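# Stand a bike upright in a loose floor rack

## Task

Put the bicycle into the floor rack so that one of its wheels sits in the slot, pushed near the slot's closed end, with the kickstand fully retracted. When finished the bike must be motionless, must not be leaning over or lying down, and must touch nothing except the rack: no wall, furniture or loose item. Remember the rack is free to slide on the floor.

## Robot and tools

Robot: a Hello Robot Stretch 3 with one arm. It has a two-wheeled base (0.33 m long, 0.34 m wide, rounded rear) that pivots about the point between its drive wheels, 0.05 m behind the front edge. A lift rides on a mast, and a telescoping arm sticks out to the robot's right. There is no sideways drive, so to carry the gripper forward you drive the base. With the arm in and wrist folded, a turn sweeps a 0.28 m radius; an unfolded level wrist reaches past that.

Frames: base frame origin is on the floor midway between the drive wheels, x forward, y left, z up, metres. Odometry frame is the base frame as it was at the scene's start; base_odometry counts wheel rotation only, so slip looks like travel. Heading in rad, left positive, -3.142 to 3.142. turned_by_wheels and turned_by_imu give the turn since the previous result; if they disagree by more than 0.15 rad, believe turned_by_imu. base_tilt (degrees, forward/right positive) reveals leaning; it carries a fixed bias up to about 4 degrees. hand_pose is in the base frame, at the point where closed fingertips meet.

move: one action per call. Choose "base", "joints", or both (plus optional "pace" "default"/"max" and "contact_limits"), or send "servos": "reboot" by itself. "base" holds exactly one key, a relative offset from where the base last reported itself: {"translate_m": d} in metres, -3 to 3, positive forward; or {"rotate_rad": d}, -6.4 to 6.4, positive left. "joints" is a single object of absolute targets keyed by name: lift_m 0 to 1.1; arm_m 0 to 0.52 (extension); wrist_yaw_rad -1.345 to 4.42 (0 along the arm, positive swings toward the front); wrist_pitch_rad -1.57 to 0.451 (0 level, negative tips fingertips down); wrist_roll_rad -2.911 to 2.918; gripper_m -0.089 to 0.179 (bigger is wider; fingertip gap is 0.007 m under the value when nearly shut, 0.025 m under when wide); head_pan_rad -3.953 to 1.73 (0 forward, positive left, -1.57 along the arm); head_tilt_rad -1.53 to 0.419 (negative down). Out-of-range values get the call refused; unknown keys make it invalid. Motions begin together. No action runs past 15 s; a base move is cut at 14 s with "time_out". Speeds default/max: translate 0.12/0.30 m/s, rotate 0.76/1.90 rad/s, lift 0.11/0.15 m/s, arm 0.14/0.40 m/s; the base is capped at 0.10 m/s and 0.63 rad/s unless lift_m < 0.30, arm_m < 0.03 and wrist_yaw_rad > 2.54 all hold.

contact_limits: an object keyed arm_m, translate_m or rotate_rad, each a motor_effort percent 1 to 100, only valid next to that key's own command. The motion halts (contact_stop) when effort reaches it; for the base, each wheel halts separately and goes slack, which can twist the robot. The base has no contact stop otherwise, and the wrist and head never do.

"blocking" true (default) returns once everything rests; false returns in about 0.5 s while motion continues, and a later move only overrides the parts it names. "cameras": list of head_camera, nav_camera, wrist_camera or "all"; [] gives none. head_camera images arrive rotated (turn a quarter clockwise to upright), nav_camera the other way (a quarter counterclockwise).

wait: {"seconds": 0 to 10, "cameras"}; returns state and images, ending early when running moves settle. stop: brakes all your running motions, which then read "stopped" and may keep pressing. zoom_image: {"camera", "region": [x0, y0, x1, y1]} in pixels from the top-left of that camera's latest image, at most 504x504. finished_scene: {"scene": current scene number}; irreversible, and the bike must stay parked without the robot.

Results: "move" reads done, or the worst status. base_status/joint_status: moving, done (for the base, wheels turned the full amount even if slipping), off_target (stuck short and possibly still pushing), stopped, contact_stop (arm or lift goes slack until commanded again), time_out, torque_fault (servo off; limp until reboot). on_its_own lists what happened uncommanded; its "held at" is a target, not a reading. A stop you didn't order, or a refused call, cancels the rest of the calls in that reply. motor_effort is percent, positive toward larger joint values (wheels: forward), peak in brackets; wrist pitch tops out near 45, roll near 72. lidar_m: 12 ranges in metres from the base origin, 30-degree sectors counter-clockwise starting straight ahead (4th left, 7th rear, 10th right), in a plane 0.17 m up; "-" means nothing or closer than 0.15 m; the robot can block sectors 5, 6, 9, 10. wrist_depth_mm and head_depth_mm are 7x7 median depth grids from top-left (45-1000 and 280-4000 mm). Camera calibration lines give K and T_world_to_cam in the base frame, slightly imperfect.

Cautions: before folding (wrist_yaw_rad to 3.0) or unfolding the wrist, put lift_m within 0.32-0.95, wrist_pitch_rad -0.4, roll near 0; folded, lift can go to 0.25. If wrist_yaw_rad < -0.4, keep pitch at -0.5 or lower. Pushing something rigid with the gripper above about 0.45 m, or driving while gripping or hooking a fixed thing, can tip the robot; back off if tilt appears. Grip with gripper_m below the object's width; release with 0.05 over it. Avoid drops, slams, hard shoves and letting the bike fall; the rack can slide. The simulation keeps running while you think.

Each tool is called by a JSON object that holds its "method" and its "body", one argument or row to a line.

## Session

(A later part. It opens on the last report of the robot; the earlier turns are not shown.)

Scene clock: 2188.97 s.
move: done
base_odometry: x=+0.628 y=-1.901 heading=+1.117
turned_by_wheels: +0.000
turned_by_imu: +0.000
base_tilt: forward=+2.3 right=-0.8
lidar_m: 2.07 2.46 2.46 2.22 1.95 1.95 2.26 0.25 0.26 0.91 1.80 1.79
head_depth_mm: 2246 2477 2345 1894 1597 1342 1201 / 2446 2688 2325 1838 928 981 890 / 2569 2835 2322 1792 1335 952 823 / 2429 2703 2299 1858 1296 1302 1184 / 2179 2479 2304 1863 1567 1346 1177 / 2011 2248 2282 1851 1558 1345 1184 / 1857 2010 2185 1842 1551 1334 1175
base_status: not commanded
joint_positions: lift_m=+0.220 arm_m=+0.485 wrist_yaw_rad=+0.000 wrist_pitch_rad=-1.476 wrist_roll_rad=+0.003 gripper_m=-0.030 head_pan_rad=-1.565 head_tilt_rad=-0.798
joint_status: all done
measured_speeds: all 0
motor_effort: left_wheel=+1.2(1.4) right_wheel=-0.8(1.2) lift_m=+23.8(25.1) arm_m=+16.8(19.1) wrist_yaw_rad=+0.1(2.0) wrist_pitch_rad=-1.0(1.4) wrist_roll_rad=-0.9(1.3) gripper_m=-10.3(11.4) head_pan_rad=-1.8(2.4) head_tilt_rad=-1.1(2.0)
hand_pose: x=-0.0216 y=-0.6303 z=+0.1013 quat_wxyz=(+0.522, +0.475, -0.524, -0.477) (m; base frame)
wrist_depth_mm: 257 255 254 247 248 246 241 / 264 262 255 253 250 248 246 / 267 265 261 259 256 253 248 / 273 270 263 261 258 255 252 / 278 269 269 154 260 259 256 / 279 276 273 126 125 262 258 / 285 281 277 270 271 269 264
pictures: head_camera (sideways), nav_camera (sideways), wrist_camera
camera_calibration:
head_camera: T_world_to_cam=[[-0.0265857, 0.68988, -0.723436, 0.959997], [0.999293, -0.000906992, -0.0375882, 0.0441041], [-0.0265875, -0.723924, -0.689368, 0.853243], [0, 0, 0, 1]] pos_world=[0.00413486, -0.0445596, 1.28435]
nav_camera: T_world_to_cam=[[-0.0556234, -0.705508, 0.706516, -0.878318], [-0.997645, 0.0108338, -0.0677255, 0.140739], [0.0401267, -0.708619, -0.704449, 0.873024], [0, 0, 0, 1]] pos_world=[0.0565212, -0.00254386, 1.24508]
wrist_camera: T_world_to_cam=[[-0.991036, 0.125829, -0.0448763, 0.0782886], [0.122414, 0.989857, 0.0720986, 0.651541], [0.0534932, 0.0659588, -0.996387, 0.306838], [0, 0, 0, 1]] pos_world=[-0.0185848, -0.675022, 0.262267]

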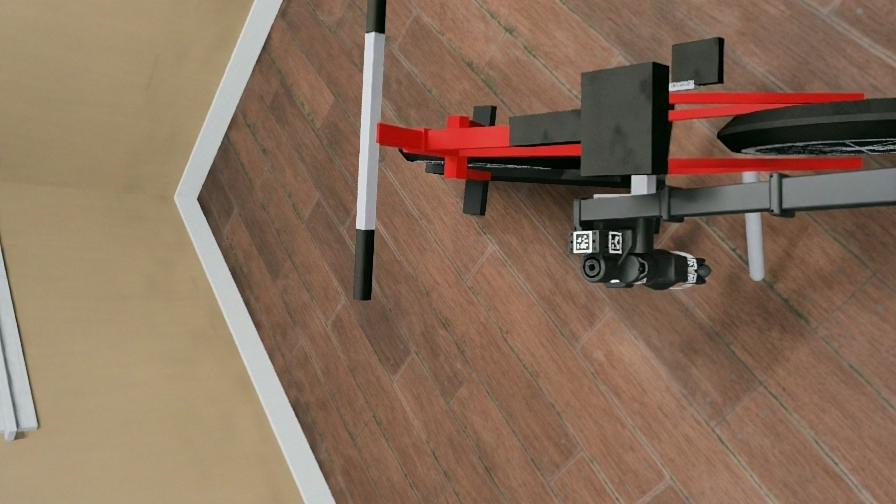

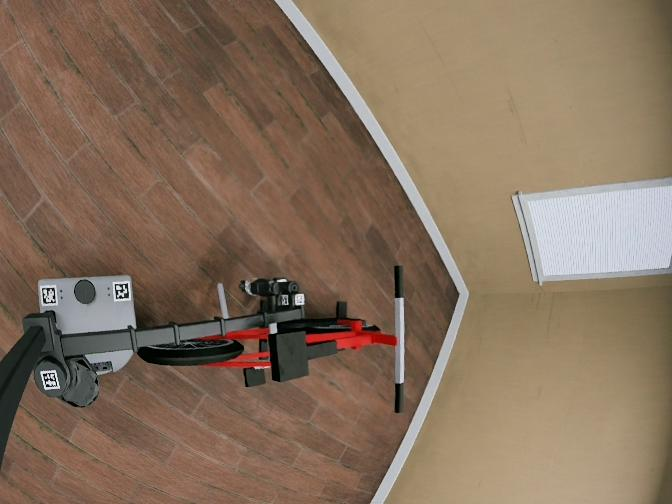

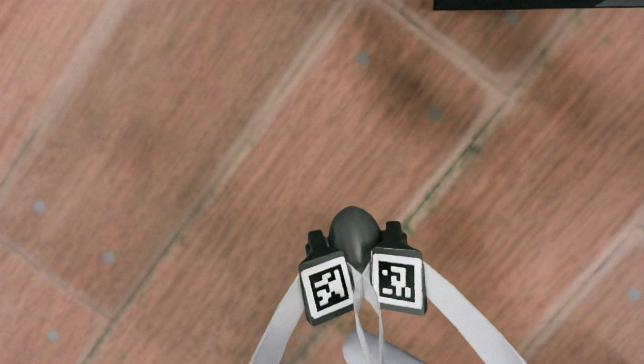

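{"method": "move", "body": {
  "joints": {"lift_m": 0.158},
  "cameras": ["wrist_camera"]
}}

{"method": "move", "body": {
  "joints": {"arm_m": 0.435}
}}

Scene clock: 2194.50 s.
move: done
base_odometry: x=+0.628 y=-1.901 heading=+1.117
turned_by_wheels: +0.000
turned_by_imu: -0.001
base_tilt: forward=+2.3 right=-0.8
lidar_m: 2.07 2.46 2.46 2.22 1.95 1.95 2.25 0.25 0.26 0.91 1.79 1.80
head_depth_mm: 2257 2493 2342 1896 1595 1341 1204 / 2410 2703 2350 1840 926 982 890 / 2603 2818 2310 1807 1333 988 885 / 2393 2710 2297 1858 1574 1173 1190 / 2190 2464 2275 1864 1564 1344 1187 / 1986 2213 2283 1841 1565 1350 1182 / 1847 2029 2196 1828 1546 1339 1177
base_status: not commanded
joint_positions: lift_m=+0.158 arm_m=+0.485 wrist_yaw_rad=+0.000 wrist_pitch_rad=-1.476 wrist_roll_rad=+0.003 gripper_m=-0.030 head_pan_rad=-1.565 head_tilt_rad=-0.798
joint_status: all done
measured_speeds: all 0
motor_effort: left_wheel=+1.1(1.3) right_wheel=-0.4(1.2) lift_m=+22.8(26.5) arm_m=+12.4(13.7) wrist_yaw_rad=+0.4(1.3) wrist_pitch_rad=-1.1(1.4) wrist_roll_rad=-1.1(1.2) gripper_m=-10.4(11.5) head_pan_rad=-2.3(2.3) head_tilt_rad=-0.6(2.0)
hand_pose: x=-0.0216 y=-0.6303 z=+0.0393 quat_wxyz=(+0.522, +0.475, -0.524, -0.477) (m; base frame)
wrist_depth_mm: 195 195 193 191 188 186 185 / 199 197 196 193 191 189 187 / 204 202 198 196 195 192 190 / 206 205 201 200 198 195 191 / 208 208 206 155 201 198 195 / 214 211 208 126 126 200 199 / 218 215 209 207 206 202 200
pictures: wrist_camera
camera_calibration:
wrist_camera: T_world_to_cam=[[-0.991036, 0.125829, -0.0448763, 0.0755067], [0.122414, 0.989857, 0.0720987, 0.65601], [0.0534932, 0.065959, -0.996387, 0.24507], [0, 0, 0, 1]] pos_world=[-0.0185848, -0.675022, 0.200276]

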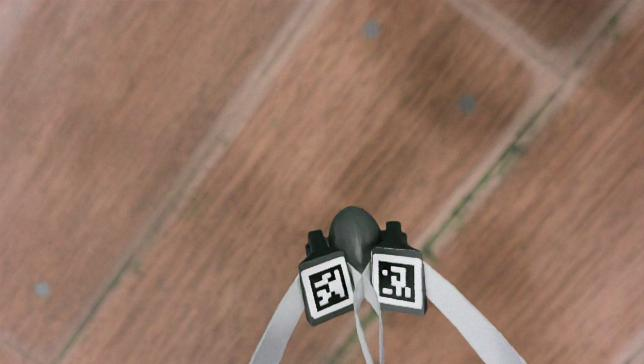

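Scene clock: 2195.97 s.
move: done
base_odometry: x=+0.628 y=-1.901 heading=+1.117
turned_by_wheels: +0.000
turned_by_imu: +0.000
base_tilt: forward=+2.4 right=-0.7
lidar_m: 2.08 2.46 2.46 2.22 1.95 1.95 2.27 0.25 0.26 0.91 1.79 1.80
head_depth_mm: 2236 2481 2342 1912 1590 1352 1201 / 2436 2691 2326 1845 923 986 891 / 2603 2835 2351 1805 1316 1008 888 / 2418 2677 2293 1862 1571 1060 1186 / 2204 2476 2280 1870 1571 1351 1186 / 2006 2237 2265 1852 1567 1352 1177 / 1853 2045 2199 1841 1547 1341 1173
base_status: not commanded
joint_positions: lift_m=+0.158 arm_m=+0.435 wrist_yaw_rad=+0.000 wrist_pitch_rad=-1.476 wrist_roll_rad=+0.003 gripper_m=-0.030 head_pan_rad=-1.565 head_tilt_rad=-0.798
joint_status: all done
measured_speeds: all 0
motor_effort: left_wheel=+1.3(1.4) right_wheel=-0.7(1.1) lift_m=+25.6(25.7) arm_m=-18.0(20.1) wrist_yaw_rad=+0.2(1.4) wrist_pitch_rad=-0.9(1.4) wrist_roll_rad=-0.9(1.3) gripper_m=-9.4(11.4) head_pan_rad=-2.2(2.4) head_tilt_rad=-0.7(2.0)
hand_pose: x=-0.0216 y=-0.5803 z=+0.0393 quat_wxyz=(+0.522, +0.475, -0.524, -0.477) (m; base frame)
wrist_depth_mm: 197 195 194 191 188 187 185 / 200 197 196 194 190 189 188 / 202 201 198 196 193 191 190 / 206 204 200 200 198 195 193 / 209 208 206 155 198 198 197 / 214 211 207 126 125 199 199 / 215 214 211 148 132 203 201
pictures: head_camera (sideways), nav_camera (sideways), wrist_camera
camera_calibration:
head_camera: T_world_to_cam=[[-0.0265858, 0.68988, -0.723436, 0.959997], [0.999293, -0.000906873, -0.0375882, 0.0441041], [-0.0265874, -0.723924, -0.689368, 0.853243], [0, 0, 0, 1]] pos_world=[0.00413487, -0.0445596, 1.28435]
nav_camera: T_world_to_cam=[[-0.0556234, -0.705508, 0.706516, -0.878318], [-0.997645, 0.0108336, -0.0677255, 0.140739], [0.0401268, -0.708619, -0.704449, 0.873024], [0, 0, 0, 1]] pos_world=[0.0565212, -0.00254386, 1.24508]
wrist_camera: T_world_to_cam=[[-0.991037, 0.125828, -0.0448754, 0.0692131], [0.122413, 0.989856, 0.0721056, 0.60651], [0.0534931, 0.0659659, -0.996387, 0.241766], [0, 0, 0, 1]] pos_world=[-0.0185847, -0.625015, 0.200266]

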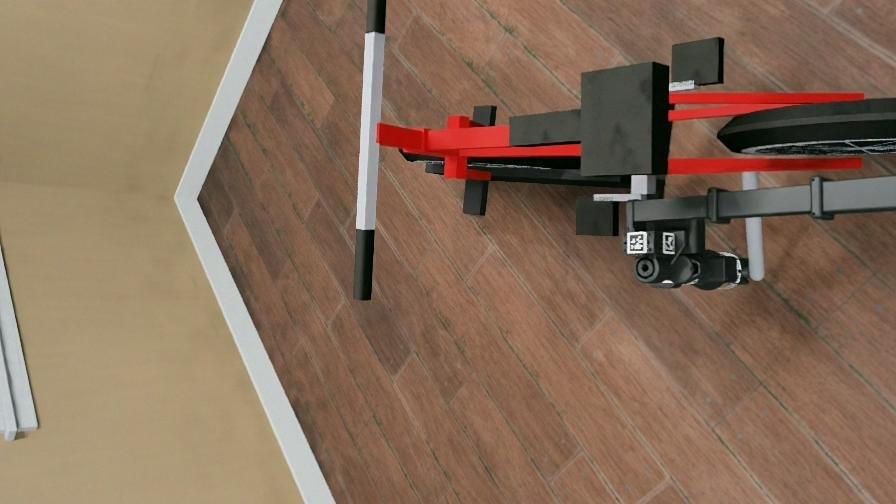

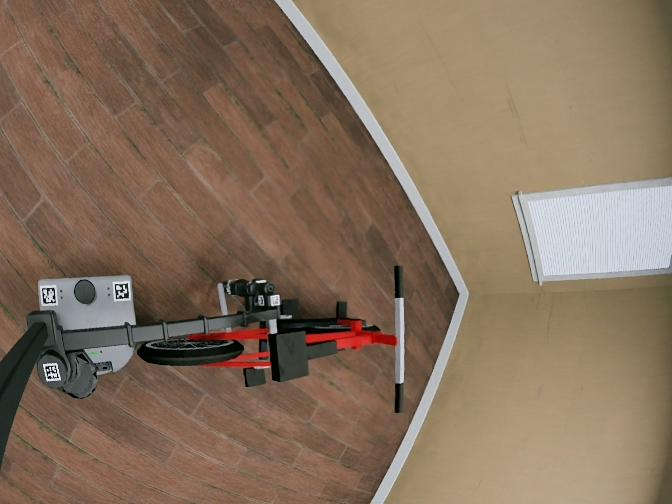

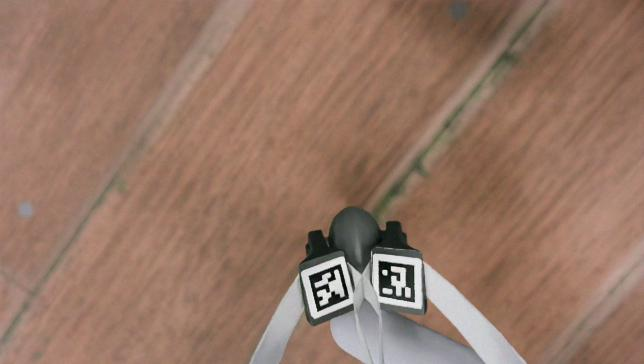

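{"method": "move", "body": {
  "joints": {"arm_m": 0.385},
  "cameras": ["head_camera","wrist_camera"]
}}

{"method": "move", "body": {
  "joints": {"arm_m": 0.335},
  "cameras": ["head_camera","wrist_camera"]
}}

Scene clock: 2201.33 s.
move: done
base_odometry: x=+0.628 y=-1.901 heading=+1.117
turned_by_wheels: +0.000
turned_by_imu: -0.001
base_tilt: forward=+2.3 right=-0.7
lidar_m: 2.07 2.46 2.46 2.22 1.95 1.95 2.26 0.24 0.26 0.90 1.80 1.79
head_depth_mm: 2249 2503 2355 1913 1591 1320 1208 / 2438 2685 2341 1827 925 982 896 / 2580 2840 2318 1810 1354 1003 889 / 2404 2672 2293 1861 1569 1021 1188 / 2205 2462 2298 1860 1569 1346 1184 / 2007 2245 2297 1845 1564 1342 1176 / 1856 2036 2181 1837 1547 1336 1165
base_status: not commanded
joint_positions: lift_m=+0.158 arm_m=+0.385 wrist_yaw_rad=+0.000 wrist_pitch_rad=-1.382 wrist_roll_rad=+0.003 gripper_m=-0.030 head_pan_rad=-1.565 head_tilt_rad=-0.798
joint_status: all done
measured_speeds: all 0
on_its_own: wrist_pitch_rad is at rest, and its effort (-17.9) is outside its rest range (-8 to +12)
motor_effort: left_wheel=-5.8(6.1) right_wheel=+2.5(3.0) lift_m=+28.5(28.8) arm_m=-23.9(25.0) wrist_yaw_rad=+0.3(1.7) wrist_pitch_rad=-17.9(18.6) wrist_roll_rad=-0.8(1.2) gripper_m=-10.1(11.0) head_pan_rad=-2.1(2.4) head_tilt_rad=-1.1(1.8)
hand_pose: x=-0.0216 y=-0.5544 z=+0.0405 quat_wxyz=(+0.544, +0.450, -0.545, -0.452) (m; base frame)
wrist_depth_mm: 213 210 206 204 200 198 196 / 212 209 208 205 200 197 194 / 213 210 207 204 202 198 196 / 213 210 207 204 200 197 195 / 212 210 206 154 200 199 195 / 214 209 207 126 125 199 197 / 214 208 208 205 126 196 196
pictures: head_camera (sideways), wrist_camera
camera_calibration:
head_camera: T_world_to_cam=[[-0.0265857, 0.689879, -0.723436, 0.959997], [0.999293, -0.000907115, -0.0375882, 0.0441041], [-0.0265876, -0.723924, -0.689368, 0.853243], [0, 0, 0, 1]] pos_world=[0.00413485, -0.0445596, 1.28435]
wrist_camera: T_world_to_cam=[[-0.991035, 0.121104, -0.0564218, 0.0638445], [0.122442, 0.992256, -0.0208784, 0.58588], [0.0534564, -0.0275996, -0.998189, 0.189423], [0, 0, 0, 1]] pos_world=[-0.0185899, -0.583847, 0.204915]

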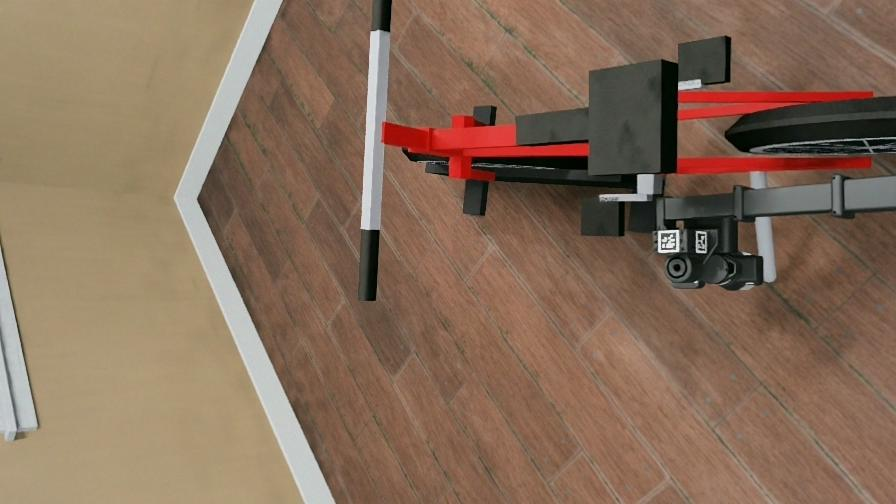

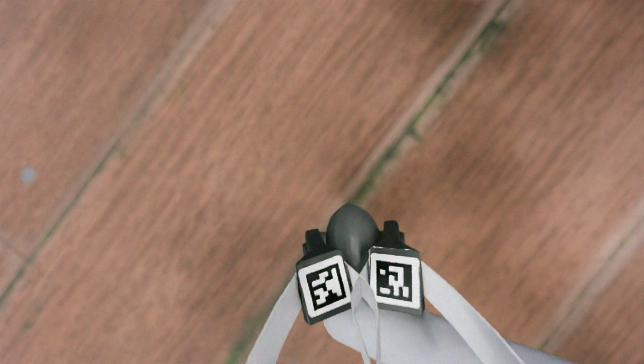

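Scene clock: 2202.80 s.
move: done
base_odometry: x=+0.628 y=-1.901 heading=+1.117
turned_by_wheels: +0.000
turned_by_imu: +0.000
base_tilt: forward=+2.3 right=-0.8
lidar_m: 2.07 2.46 2.46 2.22 1.95 1.95 2.26 0.24 0.26 0.89 1.80 1.80
head_depth_mm: 2270 2489 2335 1902 1590 1317 1201 / 2441 2659 2330 1840 926 982 895 / 2569 2797 2333 1806 1359 1062 984 / 2407 2725 2286 1868 1566 975 1167 / 2183 2461 2292 1872 1560 1352 1192 / 2008 2240 2267 1830 1574 1348 1179 / 1850 2046 2182 1837 1533 1345 1174
base_status: not commanded
joint_positions: lift_m=+0.158 arm_m=+0.335 wrist_yaw_rad=+0.004 wrist_pitch_rad=-1.385 wrist_roll_rad=-0.004 gripper_m=-0.030 head_pan_rad=-1.565 head_tilt_rad=-0.798
joint_status: all done
measured_speeds: all 0
on_its_own: wrist_pitch_rad is at rest, and its effort (-17.7) is outside its rest range (-8 to +12)
motor_effort: left_wheel=-2.4(6.1) right_wheel=-4.8(4.9) lift_m=+20.5(28.5) arm_m=-23.8(26.3) wrist_yaw_rad=-3.1(4.7) wrist_pitch_rad=-17.7(18.9) wrist_roll_rad=+1.0(1.4) gripper_m=-11.3(11.8) head_pan_rad=-2.0(2.5) head_tilt_rad=-1.6(1.9)
hand_pose: x=-0.0215 y=-0.5037 z=+0.0404 quat_wxyz=(+0.546, +0.453, -0.542, -0.450) (m; base frame)
wrist_depth_mm: 214 210 207 203 201 197 196 / 213 211 206 204 200 198 196 / 213 210 208 204 200 198 195 / 213 209 207 206 200 199 196 / 214 212 208 153 200 197 196 / 216 212 206 126 125 199 197 / 215 210 207 142 115 95 89
pictures: head_camera (sideways), wrist_camera
camera_calibration:
head_camera: T_world_to_cam=[[-0.0265857, 0.68988, -0.723436, 0.959997], [0.999293, -0.000907107, -0.0375882, 0.0441041], [-0.0265876, -0.723924, -0.689368, 0.853243], [0, 0, 0, 1]] pos_world=[0.00413485, -0.0445596, 1.28435]
wrist_camera: T_world_to_cam=[[-0.992401, 0.110137, -0.0548715, 0.0521952], [0.111282, 0.993621, -0.0182635, 0.53589], [0.05251, -0.0242309, -0.998326, 0.192441], [0, 0, 0, 1]] pos_world=[-0.0179414, -0.533557, 0.20477]

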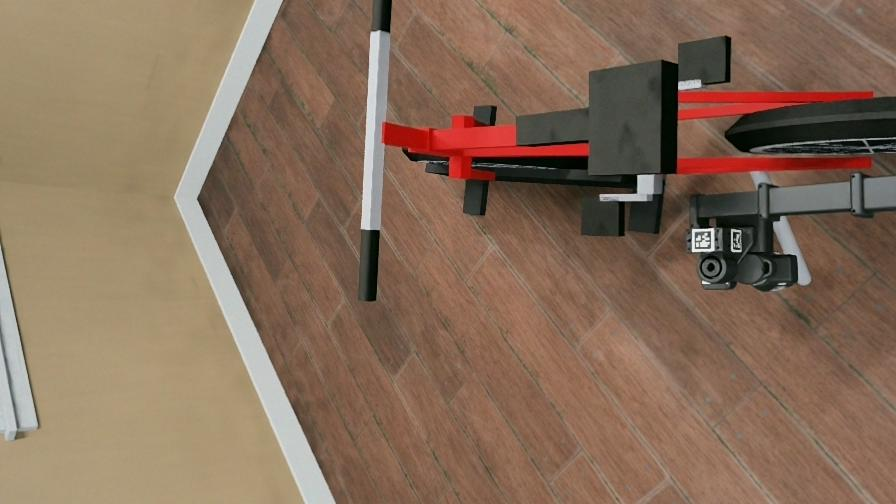

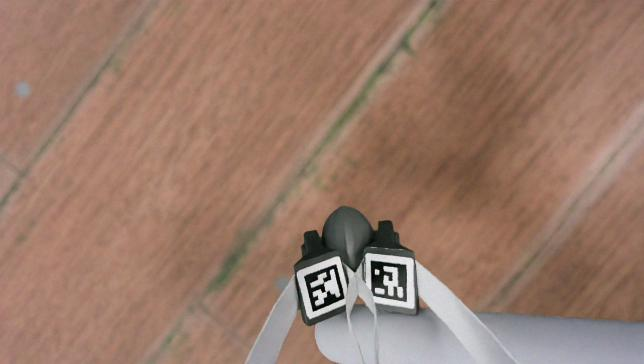

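{"method": "move", "body": {
  "joints": {"arm_m": 0.285},
  "cameras": ["head_camera"]
}}

{"method": "move", "body": {
  "joints": {"arm_m": 0.235, "lift_m": 0.168},
  "cameras": ["head_camera","wrist_camera","nav_camera"]
}}

Scene clock: 2209.13 s.
move: done
base_odometry: x=+0.628 y=-1.901 heading=+1.117
turned_by_wheels: +0.000
turned_by_imu: -0.001
base_tilt: forward=+2.3 right=-0.8
lidar_m: 2.07 2.46 2.46 2.23 1.95 1.95 2.25 0.24 0.26 0.89 1.79 1.80
head_depth_mm: 2273 2481 2336 1899 1602 1321 1197 / 2434 2651 2337 1835 927 984 896 / 2578 2875 2333 1786 1344 1224 980 / 2410 2689 2314 1879 1577 1355 1094 / 2188 2465 2279 1873 1570 1349 1185 / 2028 2242 2286 1849 1543 1350 1186 / 1853 2057 2195 1848 1557 1340 1178
base_status: not commanded
joint_positions: lift_m=+0.158 arm_m=+0.285 wrist_yaw_rad=+0.004 wrist_pitch_rad=-1.436 wrist_roll_rad=-0.008 gripper_m=-0.030 head_pan_rad=-1.565 head_tilt_rad=-0.798
joint_status: all done
measured_speeds: all 0
motor_effort: left_wheel=-2.6(2.8) right_wheel=-4.4(5.2) lift_m=+26.5(26.6) arm_m=-20.6(25.8) wrist_yaw_rad=-3.0(4.8) wrist_pitch_rad=-8.2(17.9) wrist_roll_rad=+2.7(2.8) gripper_m=-10.7(11.4) head_pan_rad=-1.8(2.5) head_tilt_rad=-1.4(1.8)
hand_pose: x=-0.0216 y=-0.4406 z=+0.0396 quat_wxyz=(+0.536, +0.468, -0.529, -0.463) (m; base frame)
wrist_depth_mm: 206 202 198 197 194 192 189 / 206 205 200 198 196 194 190 / 208 205 203 200 199 195 192 / 209 206 203 203 199 195 194 / 212 209 205 154 199 199 196 / 213 211 209 128 125 199 87 / 216 212 210 206 112 89 80
pictures: head_camera (sideways)
camera_calibration:
head_camera: T_world_to_cam=[[-0.0265857, 0.68988, -0.723436, 0.959997], [0.999293, -0.000907111, -0.0375882, 0.0441041], [-0.0265876, -0.723924, -0.689368, 0.853243], [0, 0, 0, 1]] pos_world=[0.00413485, -0.0445596, 1.28435]

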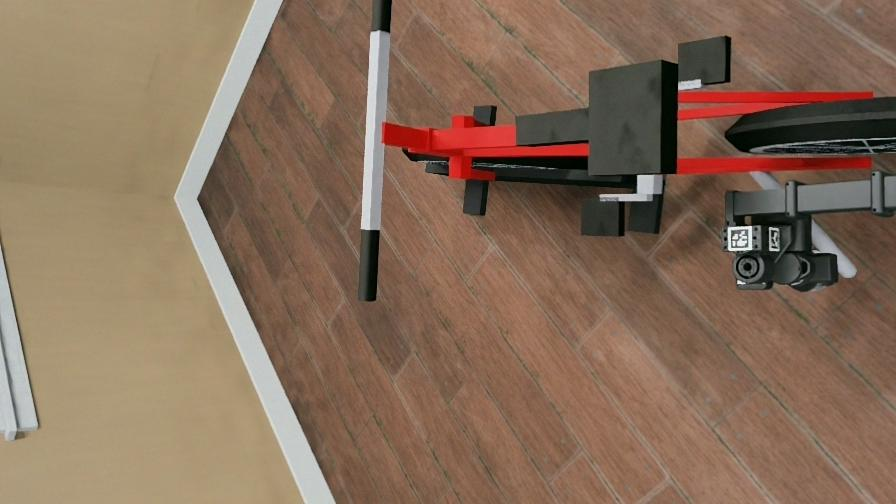

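Scene clock: 2210.60 s.
move: done
base_odometry: x=+0.628 y=-1.901 heading=+1.117
turned_by_wheels: +0.000
turned_by_imu: -0.001
base_tilt: forward=+2.3 right=-0.7
lidar_m: 2.07 2.46 2.46 2.23 1.95 1.95 2.26 0.25 0.26 0.90 1.80 1.79
head_depth_mm: 2265 2501 2338 1885 1601 1319 1206 / 2424 2678 2346 1847 927 985 894 / 2578 2842 2318 1802 1352 1313 882 / 2386 2711 2303 1858 1576 1362 895 / 2181 2422 2294 1858 1570 1349 1189 / 1983 2226 2282 1842 1554 1345 1186 / 1842 2055 2200 1852 1545 1330 1178
base_status: not commanded
joint_positions: lift_m=+0.168 arm_m=+0.235 wrist_yaw_rad=+0.002 wrist_pitch_rad=-1.474 wrist_roll_rad=-0.006 gripper_m=-0.030 head_pan_rad=-1.565 head_tilt_rad=-0.798
joint_status: all done
measured_speeds: all 0
motor_effort: left_wheel=-2.7(2.8) right_wheel=-1.3(5.0) lift_m=+23.1(29.8) arm_m=-18.5(22.0) wrist_yaw_rad=-1.2(4.1) wrist_pitch_rad=-1.1(8.1) wrist_roll_rad=+1.8(2.6) gripper_m=-10.5(11.1) head_pan_rad=-2.1(2.6) head_tilt_rad=-1.5(1.8)
hand_pose: x=-0.0216 y=-0.3807 z=+0.0493 quat_wxyz=(+0.525, +0.477, -0.521, -0.474) (m; base frame)
wrist_depth_mm: 208 207 204 201 198 197 195 / 210 209 206 204 201 201 197 / 215 212 209 207 205 201 201 / 218 215 212 208 207 205 203 / 218 218 215 156 210 208 206 / 224 221 221 127 125 212 208 / 228 225 224 222 219 215 213
pictures: head_camera (sideways), nav_camera (sideways), wrist_camera
camera_calibration:
head_camera: T_world_to_cam=[[-0.0265858, 0.68988, -0.723436, 0.959997], [0.999293, -0.000906871, -0.0375882, 0.0441041], [-0.0265874, -0.723924, -0.689368, 0.853243], [0, 0, 0, 1]] pos_world=[0.00413487, -0.0445596, 1.28435]
nav_camera: T_world_to_cam=[[-0.0556234, -0.705508, 0.706516, -0.878318], [-0.997645, 0.0108336, -0.0677255, 0.140739], [0.0401268, -0.708619, -0.704449, 0.873024], [0, 0, 0, 1]] pos_world=[0.0565212, -0.00254385, 1.24508]
wrist_camera: T_world_to_cam=[[-0.992312, 0.11557, -0.0442769, 0.0405857], [0.11229, 0.991169, 0.0705346, 0.408559], [0.0520376, 0.0650205, -0.996526, 0.238183], [0, 0, 0, 1]] pos_world=[-0.0179979, -0.425128, 0.210335]

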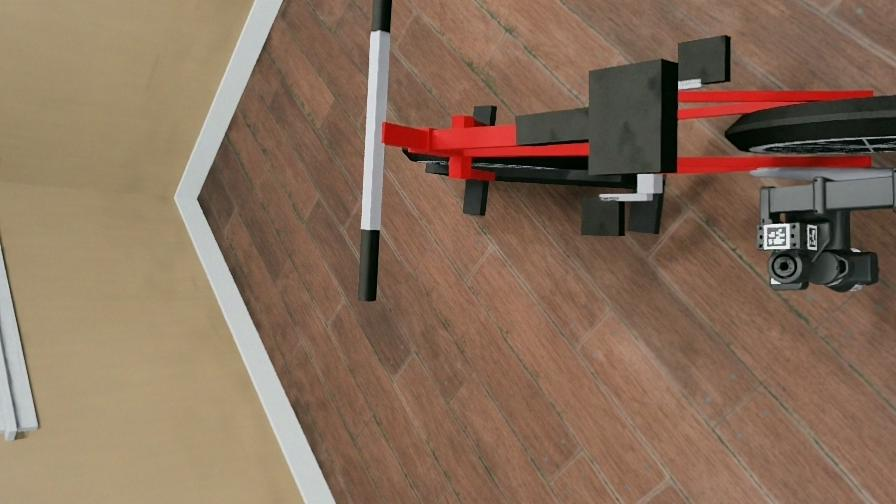

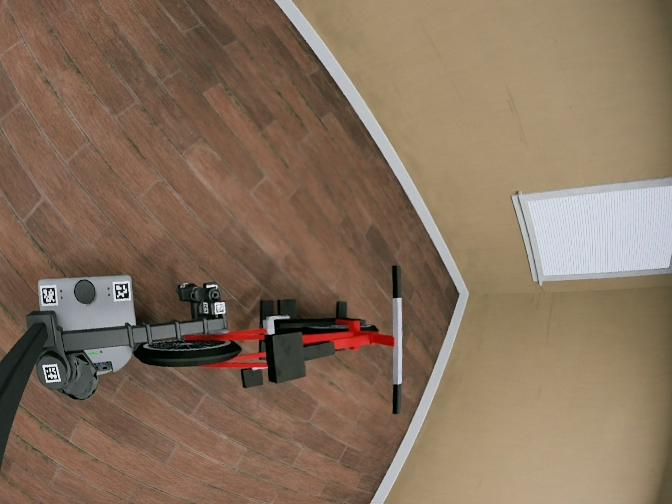

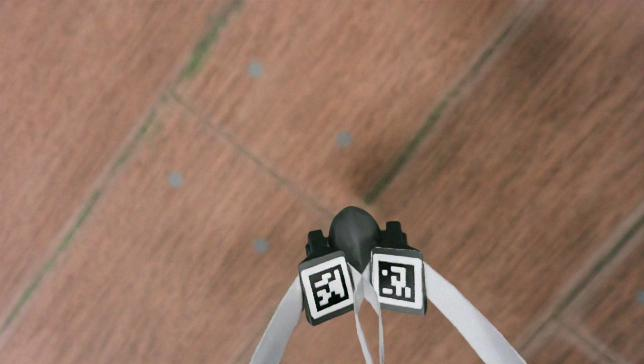

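{"method": "move", "body": {
  "joints": {"lift_m": 0.5},
  "cameras": ["head_camera","wrist_camera"]
}}

{"method": "move", "body": {
  "joints": {"arm_m": 0.08, "wrist_pitch_rad": -0.7},
  "cameras": ["head_camera"]
}}

Scene clock: 2240.90 s.
move: done
base_odometry: x=+0.628 y=-1.901 heading=+1.117
turned_by_wheels: +0.000
turned_by_imu: -0.002
base_tilt: forward=+2.4 right=-0.8
lidar_m: 2.07 2.46 2.46 2.22 1.95 1.95 2.26 0.24 0.26 0.89 1.80 1.80
head_depth_mm: 2269 2463 2384 1898 1600 1320 1206 / 2407 2700 2335 1850 923 975 852 / 2558 2853 2317 1798 1337 627 979 / 2416 2696 2287 1863 1585 659 1177 / 2176 2472 2298 1854 1578 1352 1182 / 1993 2242 2265 1854 1551 1343 1179 / 1848 2035 2168 1839 1542 1334 1180
base_status: not commanded
joint_positions: lift_m=+0.500 arm_m=+0.235 wrist_yaw_rad=+0.002 wrist_pitch_rad=-1.475 wrist_roll_rad=-0.005 gripper_m=-0.030 head_pan_rad=-1.565 head_tilt_rad=-0.798
joint_status: all done
measured_speeds: all 0
motor_effort: left_wheel=-2.5(2.9) right_wheel=-1.0(1.6) lift_m=+28.6(30.3) arm_m=-7.2(13.7) wrist_yaw_rad=-2.2(2.7) wrist_pitch_rad=-1.1(1.7) wrist_roll_rad=+1.8(1.9) gripper_m=-10.8(11.4) head_pan_rad=-2.0(2.5) head_tilt_rad=-1.1(2.0)
hand_pose: x=-0.0216 y=-0.3805 z=+0.3813 quat_wxyz=(+0.525, +0.477, -0.521, -0.474) (m; base frame)
wrist_depth_mm: 531 539 521 519 516 502 214 / 538 541 531 531 515 331 211 / 543 548 534 534 522 333 224 / 551 559 547 539 533 320 226 / 559 553 557 153 530 346 230 / 579 568 572 126 126 355 231 / 584 579 579 446 449 333 234
pictures: head_camera (sideways), wrist_camera
camera_calibration:
head_camera: T_world_to_cam=[[-0.0265857, 0.689879, -0.723436, 0.959997], [0.999293, -0.000906996, -0.0375882, 0.0441041], [-0.0265875, -0.723924, -0.689368, 0.853243], [0, 0, 0, 1]] pos_world=[0.00413486, -0.0445596, 1.28435]
wrist_camera: T_world_to_cam=[[-0.992299, 0.115701, -0.044221, 0.0552972], [0.112395, 0.991117, 0.0710938, 0.384767], [0.0520538, 0.0655761, -0.996489, 0.569216], [0, 0, 0, 1]] pos_world=[-0.0180044, -0.425074, 0.542308]

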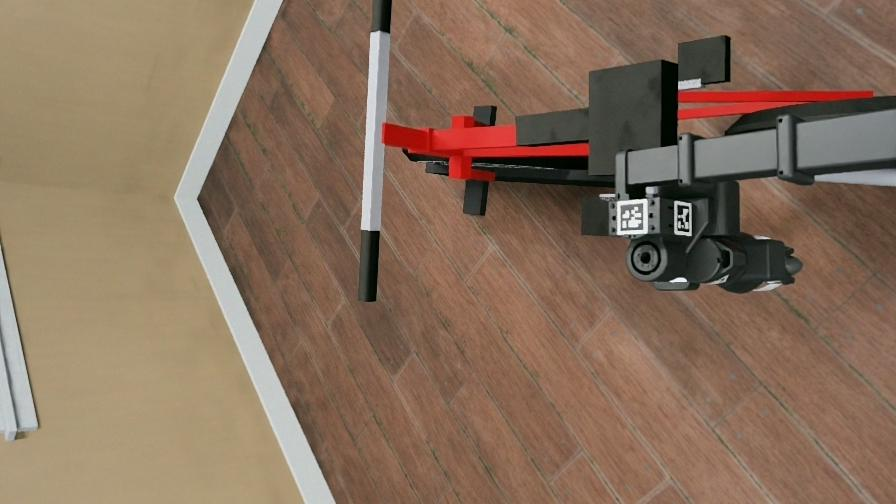

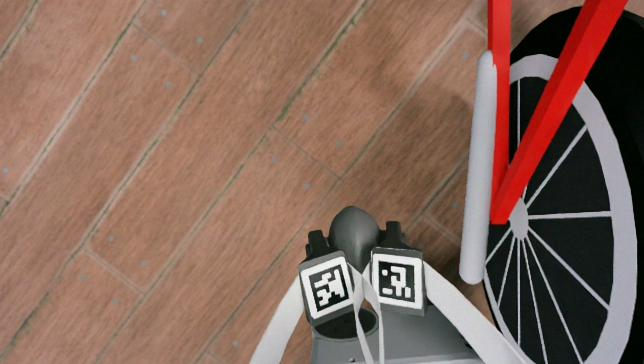

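Scene clock: 2243.30 s.
move: done
base_odometry: x=+0.628 y=-1.901 heading=+1.117
turned_by_wheels: +0.000
turned_by_imu: -0.001
base_tilt: forward=+2.3 right=-0.8
lidar_m: 2.08 2.46 2.46 2.22 1.96 1.95 2.26 0.25 0.26 0.89 1.79 1.80
head_depth_mm: 2260 2471 2348 1907 1596 1323 1198 / 2436 2687 2333 1848 923 986 890 / 2557 2831 2302 1797 1345 1315 534 / 2411 2674 2292 1863 1578 1353 551 / 2210 2474 2282 1859 1568 1358 1181 / 1993 2242 2274 1850 1554 1346 1179 / 1840 2050 2176 1858 1554 1340 1171
base_status: not commanded
joint_positions: lift_m=+0.500 arm_m=+0.080 wrist_yaw_rad=+0.001 wrist_pitch_rad=-0.717 wrist_roll_rad=-0.005 gripper_m=-0.030 head_pan_rad=-1.565 head_tilt_rad=-0.798
joint_status: all done
measured_speeds: all 0
motor_effort: left_wheel=-2.5(2.8) right_wheel=-1.4(1.5) lift_m=+26.4(29.0) arm_m=-19.0(20.4) wrist_yaw_rad=-1.1(2.2) wrist_pitch_rad=+2.9(4.9) wrist_roll_rad=+1.4(1.8) gripper_m=-10.4(11.5) head_pan_rad=-2.0(3.0) head_tilt_rad=-1.0(1.8)
hand_pose: x=-0.0214 y=-0.4022 z=+0.4521 quat_wxyz=(+0.664, +0.249, -0.660, -0.248) (m; base frame)
wrist_depth_mm: - - - - 818 484 147 / - - - 955 831 324 825 / 992 909 904 860 594 485 751 / 867 820 798 772 701 478 445 / 745 733 710 151 635 413 287 / 691 657 649 126 125 381 242 / 629 579 572 545 556 315 242
pictures: head_camera (sideways)
camera_calibration:
head_camera: T_world_to_cam=[[-0.0265857, 0.689879, -0.723436, 0.959997], [0.999293, -0.000907115, -0.0375882, 0.0441041], [-0.0265876, -0.723924, -0.689368, 0.853243], [0, 0, 0, 1]] pos_world=[0.00413485, -0.0445596, 1.28435]

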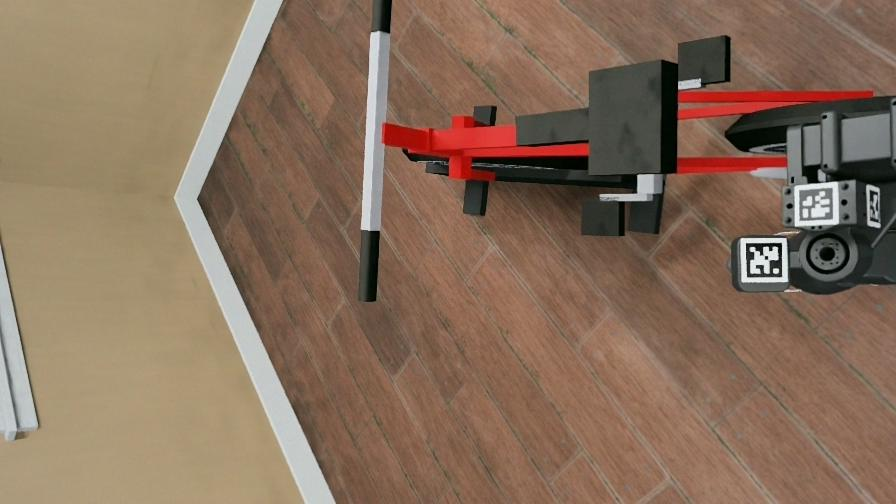

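{"method": "move", "body": {
  "joints": {"wrist_yaw_rad": -1.34, "lift_m": 0.49}
}}

Scene clock: 2250.60 s.
move: done
base_odometry: x=+0.628 y=-1.901 heading=+1.117
turned_by_wheels: +0.000
turned_by_imu: -0.001
base_tilt: forward=+2.4 right=-0.9
lidar_m: 2.07 2.46 2.46 2.22 1.95 1.95 2.26 0.25 0.26 0.90 1.80 1.79
head_depth_mm: 2268 2476 2355 1889 1597 1315 1194 / 2436 2693 2344 1840 925 986 869 / 2565 2856 2307 1788 1350 1312 547 / 2438 2719 2307 1866 1572 1367 552 / 2203 2460 2279 1859 1561 1354 1189 / 1993 2207 2251 1837 1549 1341 1183 / 1847 2045 2191 1848 1552 1341 1173
base_status: not commanded
joint_positions: lift_m=+0.490 arm_m=+0.080 wrist_yaw_rad=-1.338 wrist_pitch_rad=-0.717 wrist_roll_rad=-0.005 gripper_m=-0.030 head_pan_rad=-1.565 head_tilt_rad=-0.798
joint_status: all done
measured_speeds: all 0
motor_effort: left_wheel=-2.7(2.8) right_wheel=-1.2(1.5) lift_m=+22.8(24.1) arm_m=-18.2(18.7) wrist_yaw_rad=-1.5(4.0) wrist_pitch_rad=+2.9(3.7) wrist_roll_rad=+1.3(1.7) gripper_m=-11.0(11.2) head_pan_rad=-2.1(2.6) head_tilt_rad=-1.3(1.9)
hand_pose: x=-0.1940 y=-0.2656 z=+0.4422 quat_wxyz=(+0.367, -0.214, -0.672, -0.606) (m; base frame)
wrist_depth_mm: - - - - - - 964 / - - - 979 945 895 830 / 998 889 869 828 800 771 757 / 814 514 762 758 710 695 672 / 466 471 662 153 632 614 610 / 415 315 238 126 125 565 557 / 561 563 329 265 236 378 421
pictures: head_camera (sideways), nav_camera (sideways), wrist_camera
camera_calibration:
head_camera: T_world_to_cam=[[-0.0265857, 0.68988, -0.723436, 0.959997], [0.999293, -0.000906992, -0.0375882, 0.0441041], [-0.0265875, -0.723924, -0.689368, 0.853243], [0, 0, 0, 1]] pos_world=[0.00413486, -0.0445596, 1.28435]
nav_camera: T_world_to_cam=[[-0.0556234, -0.705508, 0.706516, -0.878318], [-0.997645, 0.0108338, -0.0677255, 0.140739], [0.0401267, -0.708619, -0.704449, 0.873024], [0, 0, 0, 1]] pos_world=[0.0565212, -0.00254386, 1.24508]
wrist_camera: T_world_to_cam=[[-0.17523, 0.977992, -0.113254, 0.291749], [0.774169, 0.065807, -0.629549, 0.478382], [-0.608241, -0.197993, -0.768662, 0.332438], [0, 0, 0, 1]] pos_world=[-0.117023, -0.250989, 0.589739]

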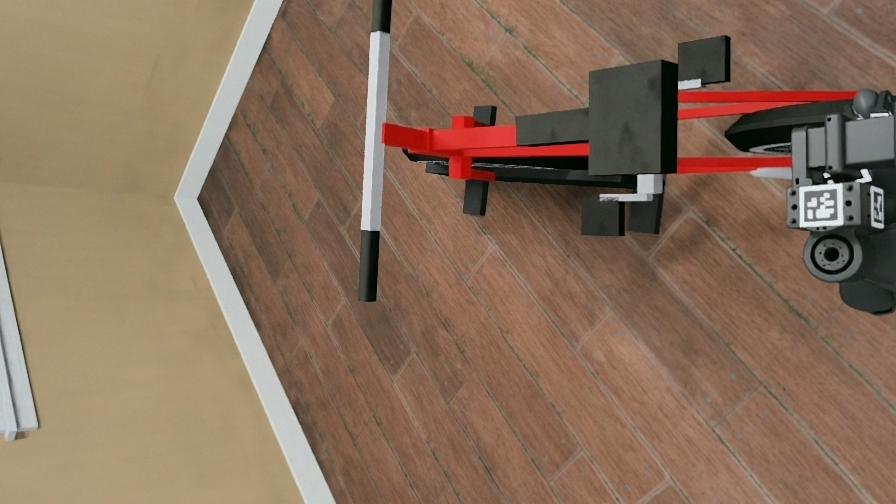

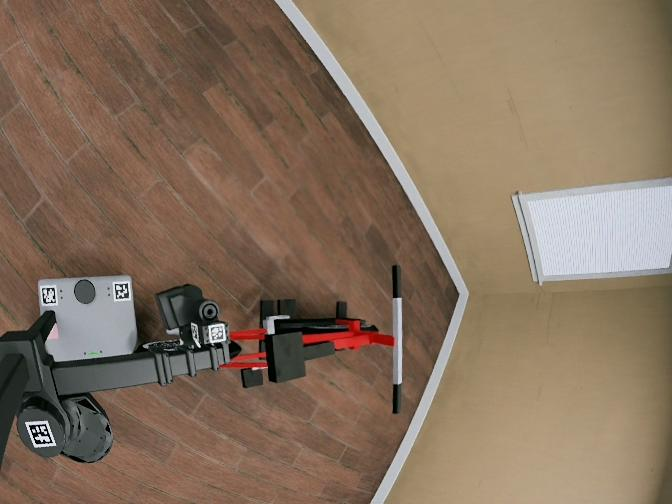

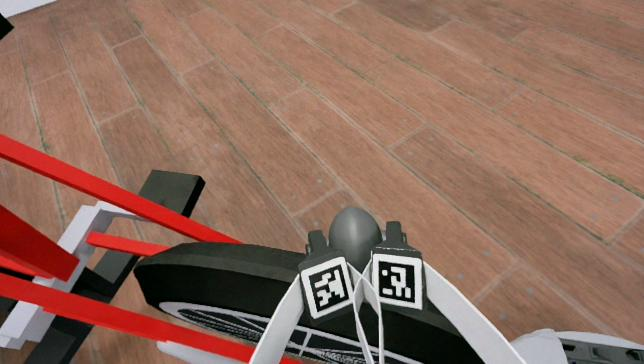

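{"method": "move", "body": {
  "joints": {"arm_m": 0.30},
  "contact_limits": {"arm_m": 40}
}}

Scene clock: 2255.87 s.
move: done
base_odometry: x=+0.628 y=-1.901 heading=+1.117
turned_by_wheels: +0.000
turned_by_imu: -0.001
base_tilt: forward=+2.3 right=-0.8
lidar_m: 2.07 2.46 2.46 2.22 1.95 1.95 2.26 0.25 0.26 0.90 1.79 1.79
head_depth_mm: 2251 2483 2355 1895 1588 1317 1201 / 2424 2701 2337 1852 923 977 876 / 2595 2817 2323 1799 865 636 997 / 2429 2686 2301 1870 719 1284 1193 / 2185 2468 2284 1867 1566 1322 1194 / 2000 2220 2281 1849 1562 1348 1186 / 1839 2045 2173 1830 1558 1338 1177
base_status: not commanded
joint_positions: lift_m=+0.490 arm_m=+0.300 wrist_yaw_rad=-1.339 wrist_pitch_rad=-0.717 wrist_roll_rad=-0.003 gripper_m=-0.030 head_pan_rad=-1.565 head_tilt_rad=-0.798
joint_status: all done
measured_speeds: all 0
motor_effort: left_wheel=-2.6(2.8) right_wheel=-0.5(1.6) lift_m=+23.6(24.0) arm_m=+19.0(20.4) wrist_yaw_rad=-1.0(1.9) wrist_pitch_rad=+2.9(3.6) wrist_roll_rad=+0.9(1.5) gripper_m=-11.0(11.5) head_pan_rad=-1.5(2.9) head_tilt_rad=-0.8(1.8)
contact_limits: arm_m 40 (drawing in: default 39, maximum 56; extending or still: default 47, maximum 69)
hand_pose: x=-0.1940 y=-0.4855 z=+0.4422 quat_wxyz=(+0.366, -0.215, -0.672, -0.606) (m; base frame)
wrist_depth_mm: 95 90 83 79 76 - 996 / 82 80 74 - 67 865 814 / - 70 67 64 60 741 735 / - 65 59 57 - 681 674 / - 56 - - - 621 602 / - 64 - - - 220 214 / 608 468 94 - - 210 193
pictures: head_camera (sideways), nav_camera (sideways), wrist_camera
camera_calibration:
head_camera: T_world_to_cam=[[-0.0265857, 0.689879, -0.723436, 0.959997], [0.999293, -0.000907115, -0.0375882, 0.0441041], [-0.0265876, -0.723924, -0.689368, 0.853243], [0, 0, 0, 1]] pos_world=[0.00413485, -0.0445596, 1.28435]
nav_camera: T_world_to_cam=[[-0.0556235, -0.705508, 0.706516, -0.878318], [-0.997645, 0.0108339, -0.0677255, 0.140739], [0.0401266, -0.708619, -0.704449, 0.873024], [0, 0, 0, 1]] pos_world=[0.0565212, -0.00254388, 1.24508]
wrist_camera: T_world_to_cam=[[-0.173643, 0.978154, -0.114289, 0.507632], [0.774423, 0.0639332, -0.62943, 0.491959], [-0.608372, -0.197804, -0.768607, 0.288927], [0, 0, 0, 1]] pos_world=[-0.117062, -0.470845, 0.589742]

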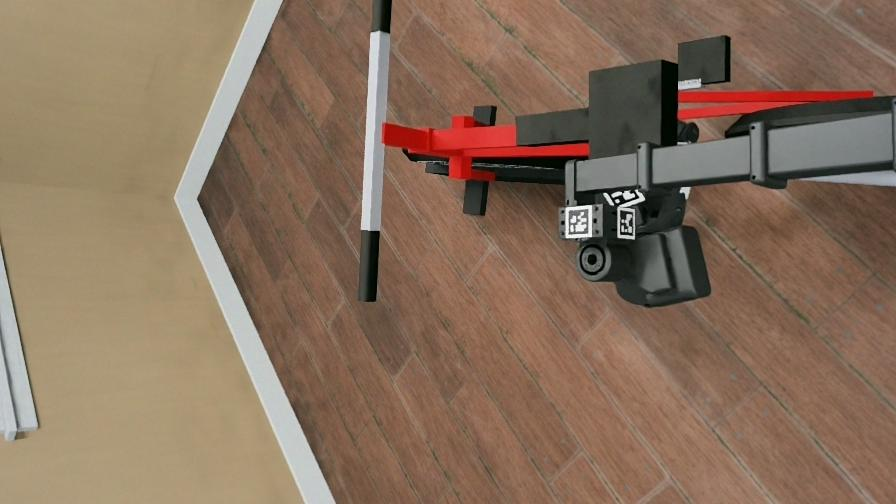

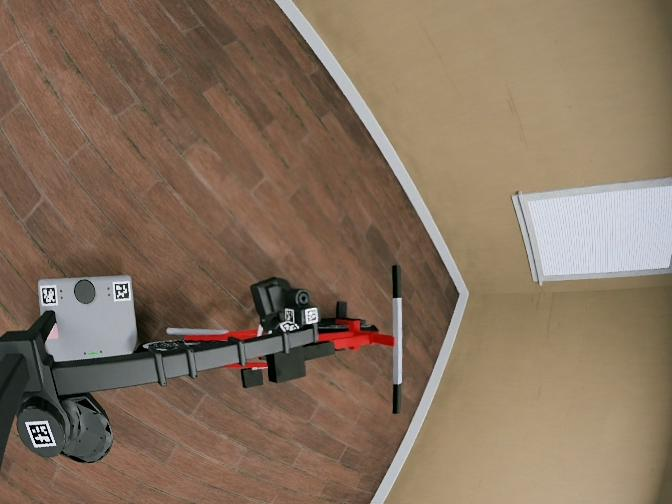

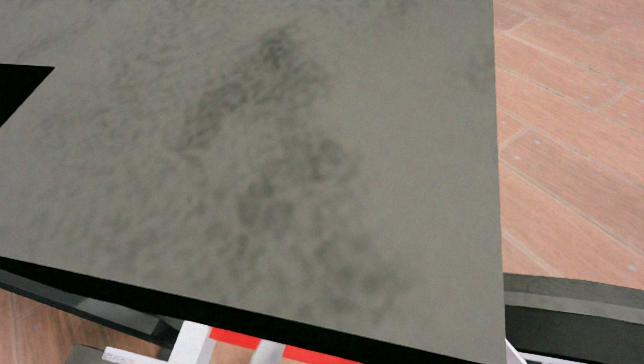

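{"method": "move", "body": {
  "joints": {"arm_m": 0.34},
  "contact_limits": {"arm_m": 40},
  "cameras": ["head_camera","wrist_camera"]
}}

Scene clock: 2260.57 s.
move: done
base_odometry: x=+0.628 y=-1.901 heading=+1.117
turned_by_wheels: +0.000
turned_by_imu: -0.001
base_tilt: forward=+2.3 right=-0.8
lidar_m: 2.08 2.46 2.46 2.22 1.95 1.95 2.25 0.26 0.26 0.91 1.80 1.79
head_depth_mm: 2252 2455 2354 1913 1588 1348 1199 / 2468 2698 2345 1834 911 1157 877 / 2561 2850 2315 1793 731 637 994 / 2417 2741 2309 1866 733 1335 1189 / 2187 2473 2291 1877 1569 1341 1179 / 2010 2234 2280 1846 1565 1344 1184 / 1868 2056 2183 1831 1533 1339 1175
base_status: not commanded
joint_positions: lift_m=+0.490 arm_m=+0.340 wrist_yaw_rad=-1.343 wrist_pitch_rad=-0.723 wrist_roll_rad=+0.002 gripper_m=-0.030 head_pan_rad=-1.565 head_tilt_rad=-0.798
joint_status: all done
measured_speeds: all 0
motor_effort: left_wheel=-4.3(4.3) right_wheel=+6.1(6.4) lift_m=+24.6(24.7) arm_m=+23.8(27.6) wrist_yaw_rad=+3.4(4.4) wrist_pitch_rad=+3.9(4.7) wrist_roll_rad=-0.9(1.3) gripper_m=-6.3(11.0) head_pan_rad=-2.2(2.4) head_tilt_rad=-0.3(1.6)
contact_limits: arm_m 40 (drawing in: default 39, maximum 56; extending or still: default 47, maximum 69)
hand_pose: x=-0.1932 y=-0.5246 z=+0.4412 quat_wxyz=(+0.362, -0.216, -0.674, -0.607) (m; base frame)
wrist_depth_mm: 92 88 81 78 75 71 919 / - 77 73 - 66 62 794 / - 69 66 63 60 58 731 / - - 58 56 - - 657 / - 56 - - - - - / 640 70 - - - - - / 591 449 91 68 - - -
pictures: head_camera (sideways), wrist_camera
camera_calibration:
head_camera: T_world_to_cam=[[-0.0265862, 0.68988, -0.723435, 0.959996], [0.999293, -0.000906374, -0.0375882, 0.0441042], [-0.0265871, -0.723923, -0.689368, 0.853243], [0, 0, 0, 1]] pos_world=[0.00413489, -0.0445596, 1.28435]
wrist_camera: T_world_to_cam=[[-0.165404, 0.979136, -0.118044, 0.54964], [0.778971, 0.0562978, -0.624528, 0.487844], [-0.604852, -0.195252, -0.77203, 0.284487], [0, 0, 0, 1]] pos_world=[-0.117031, -0.510091, 0.589187]

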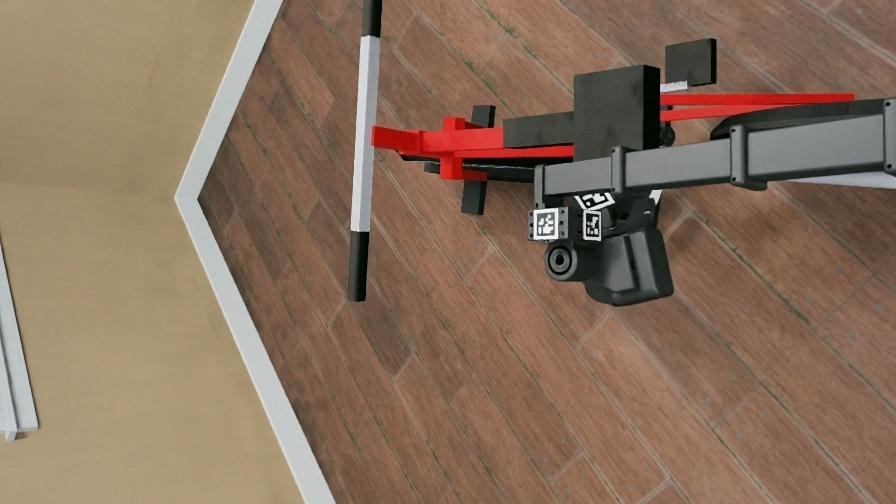

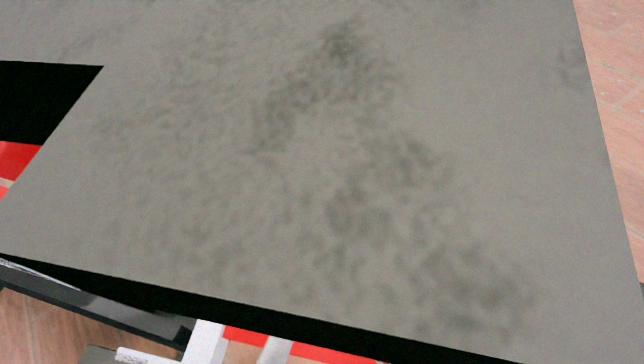

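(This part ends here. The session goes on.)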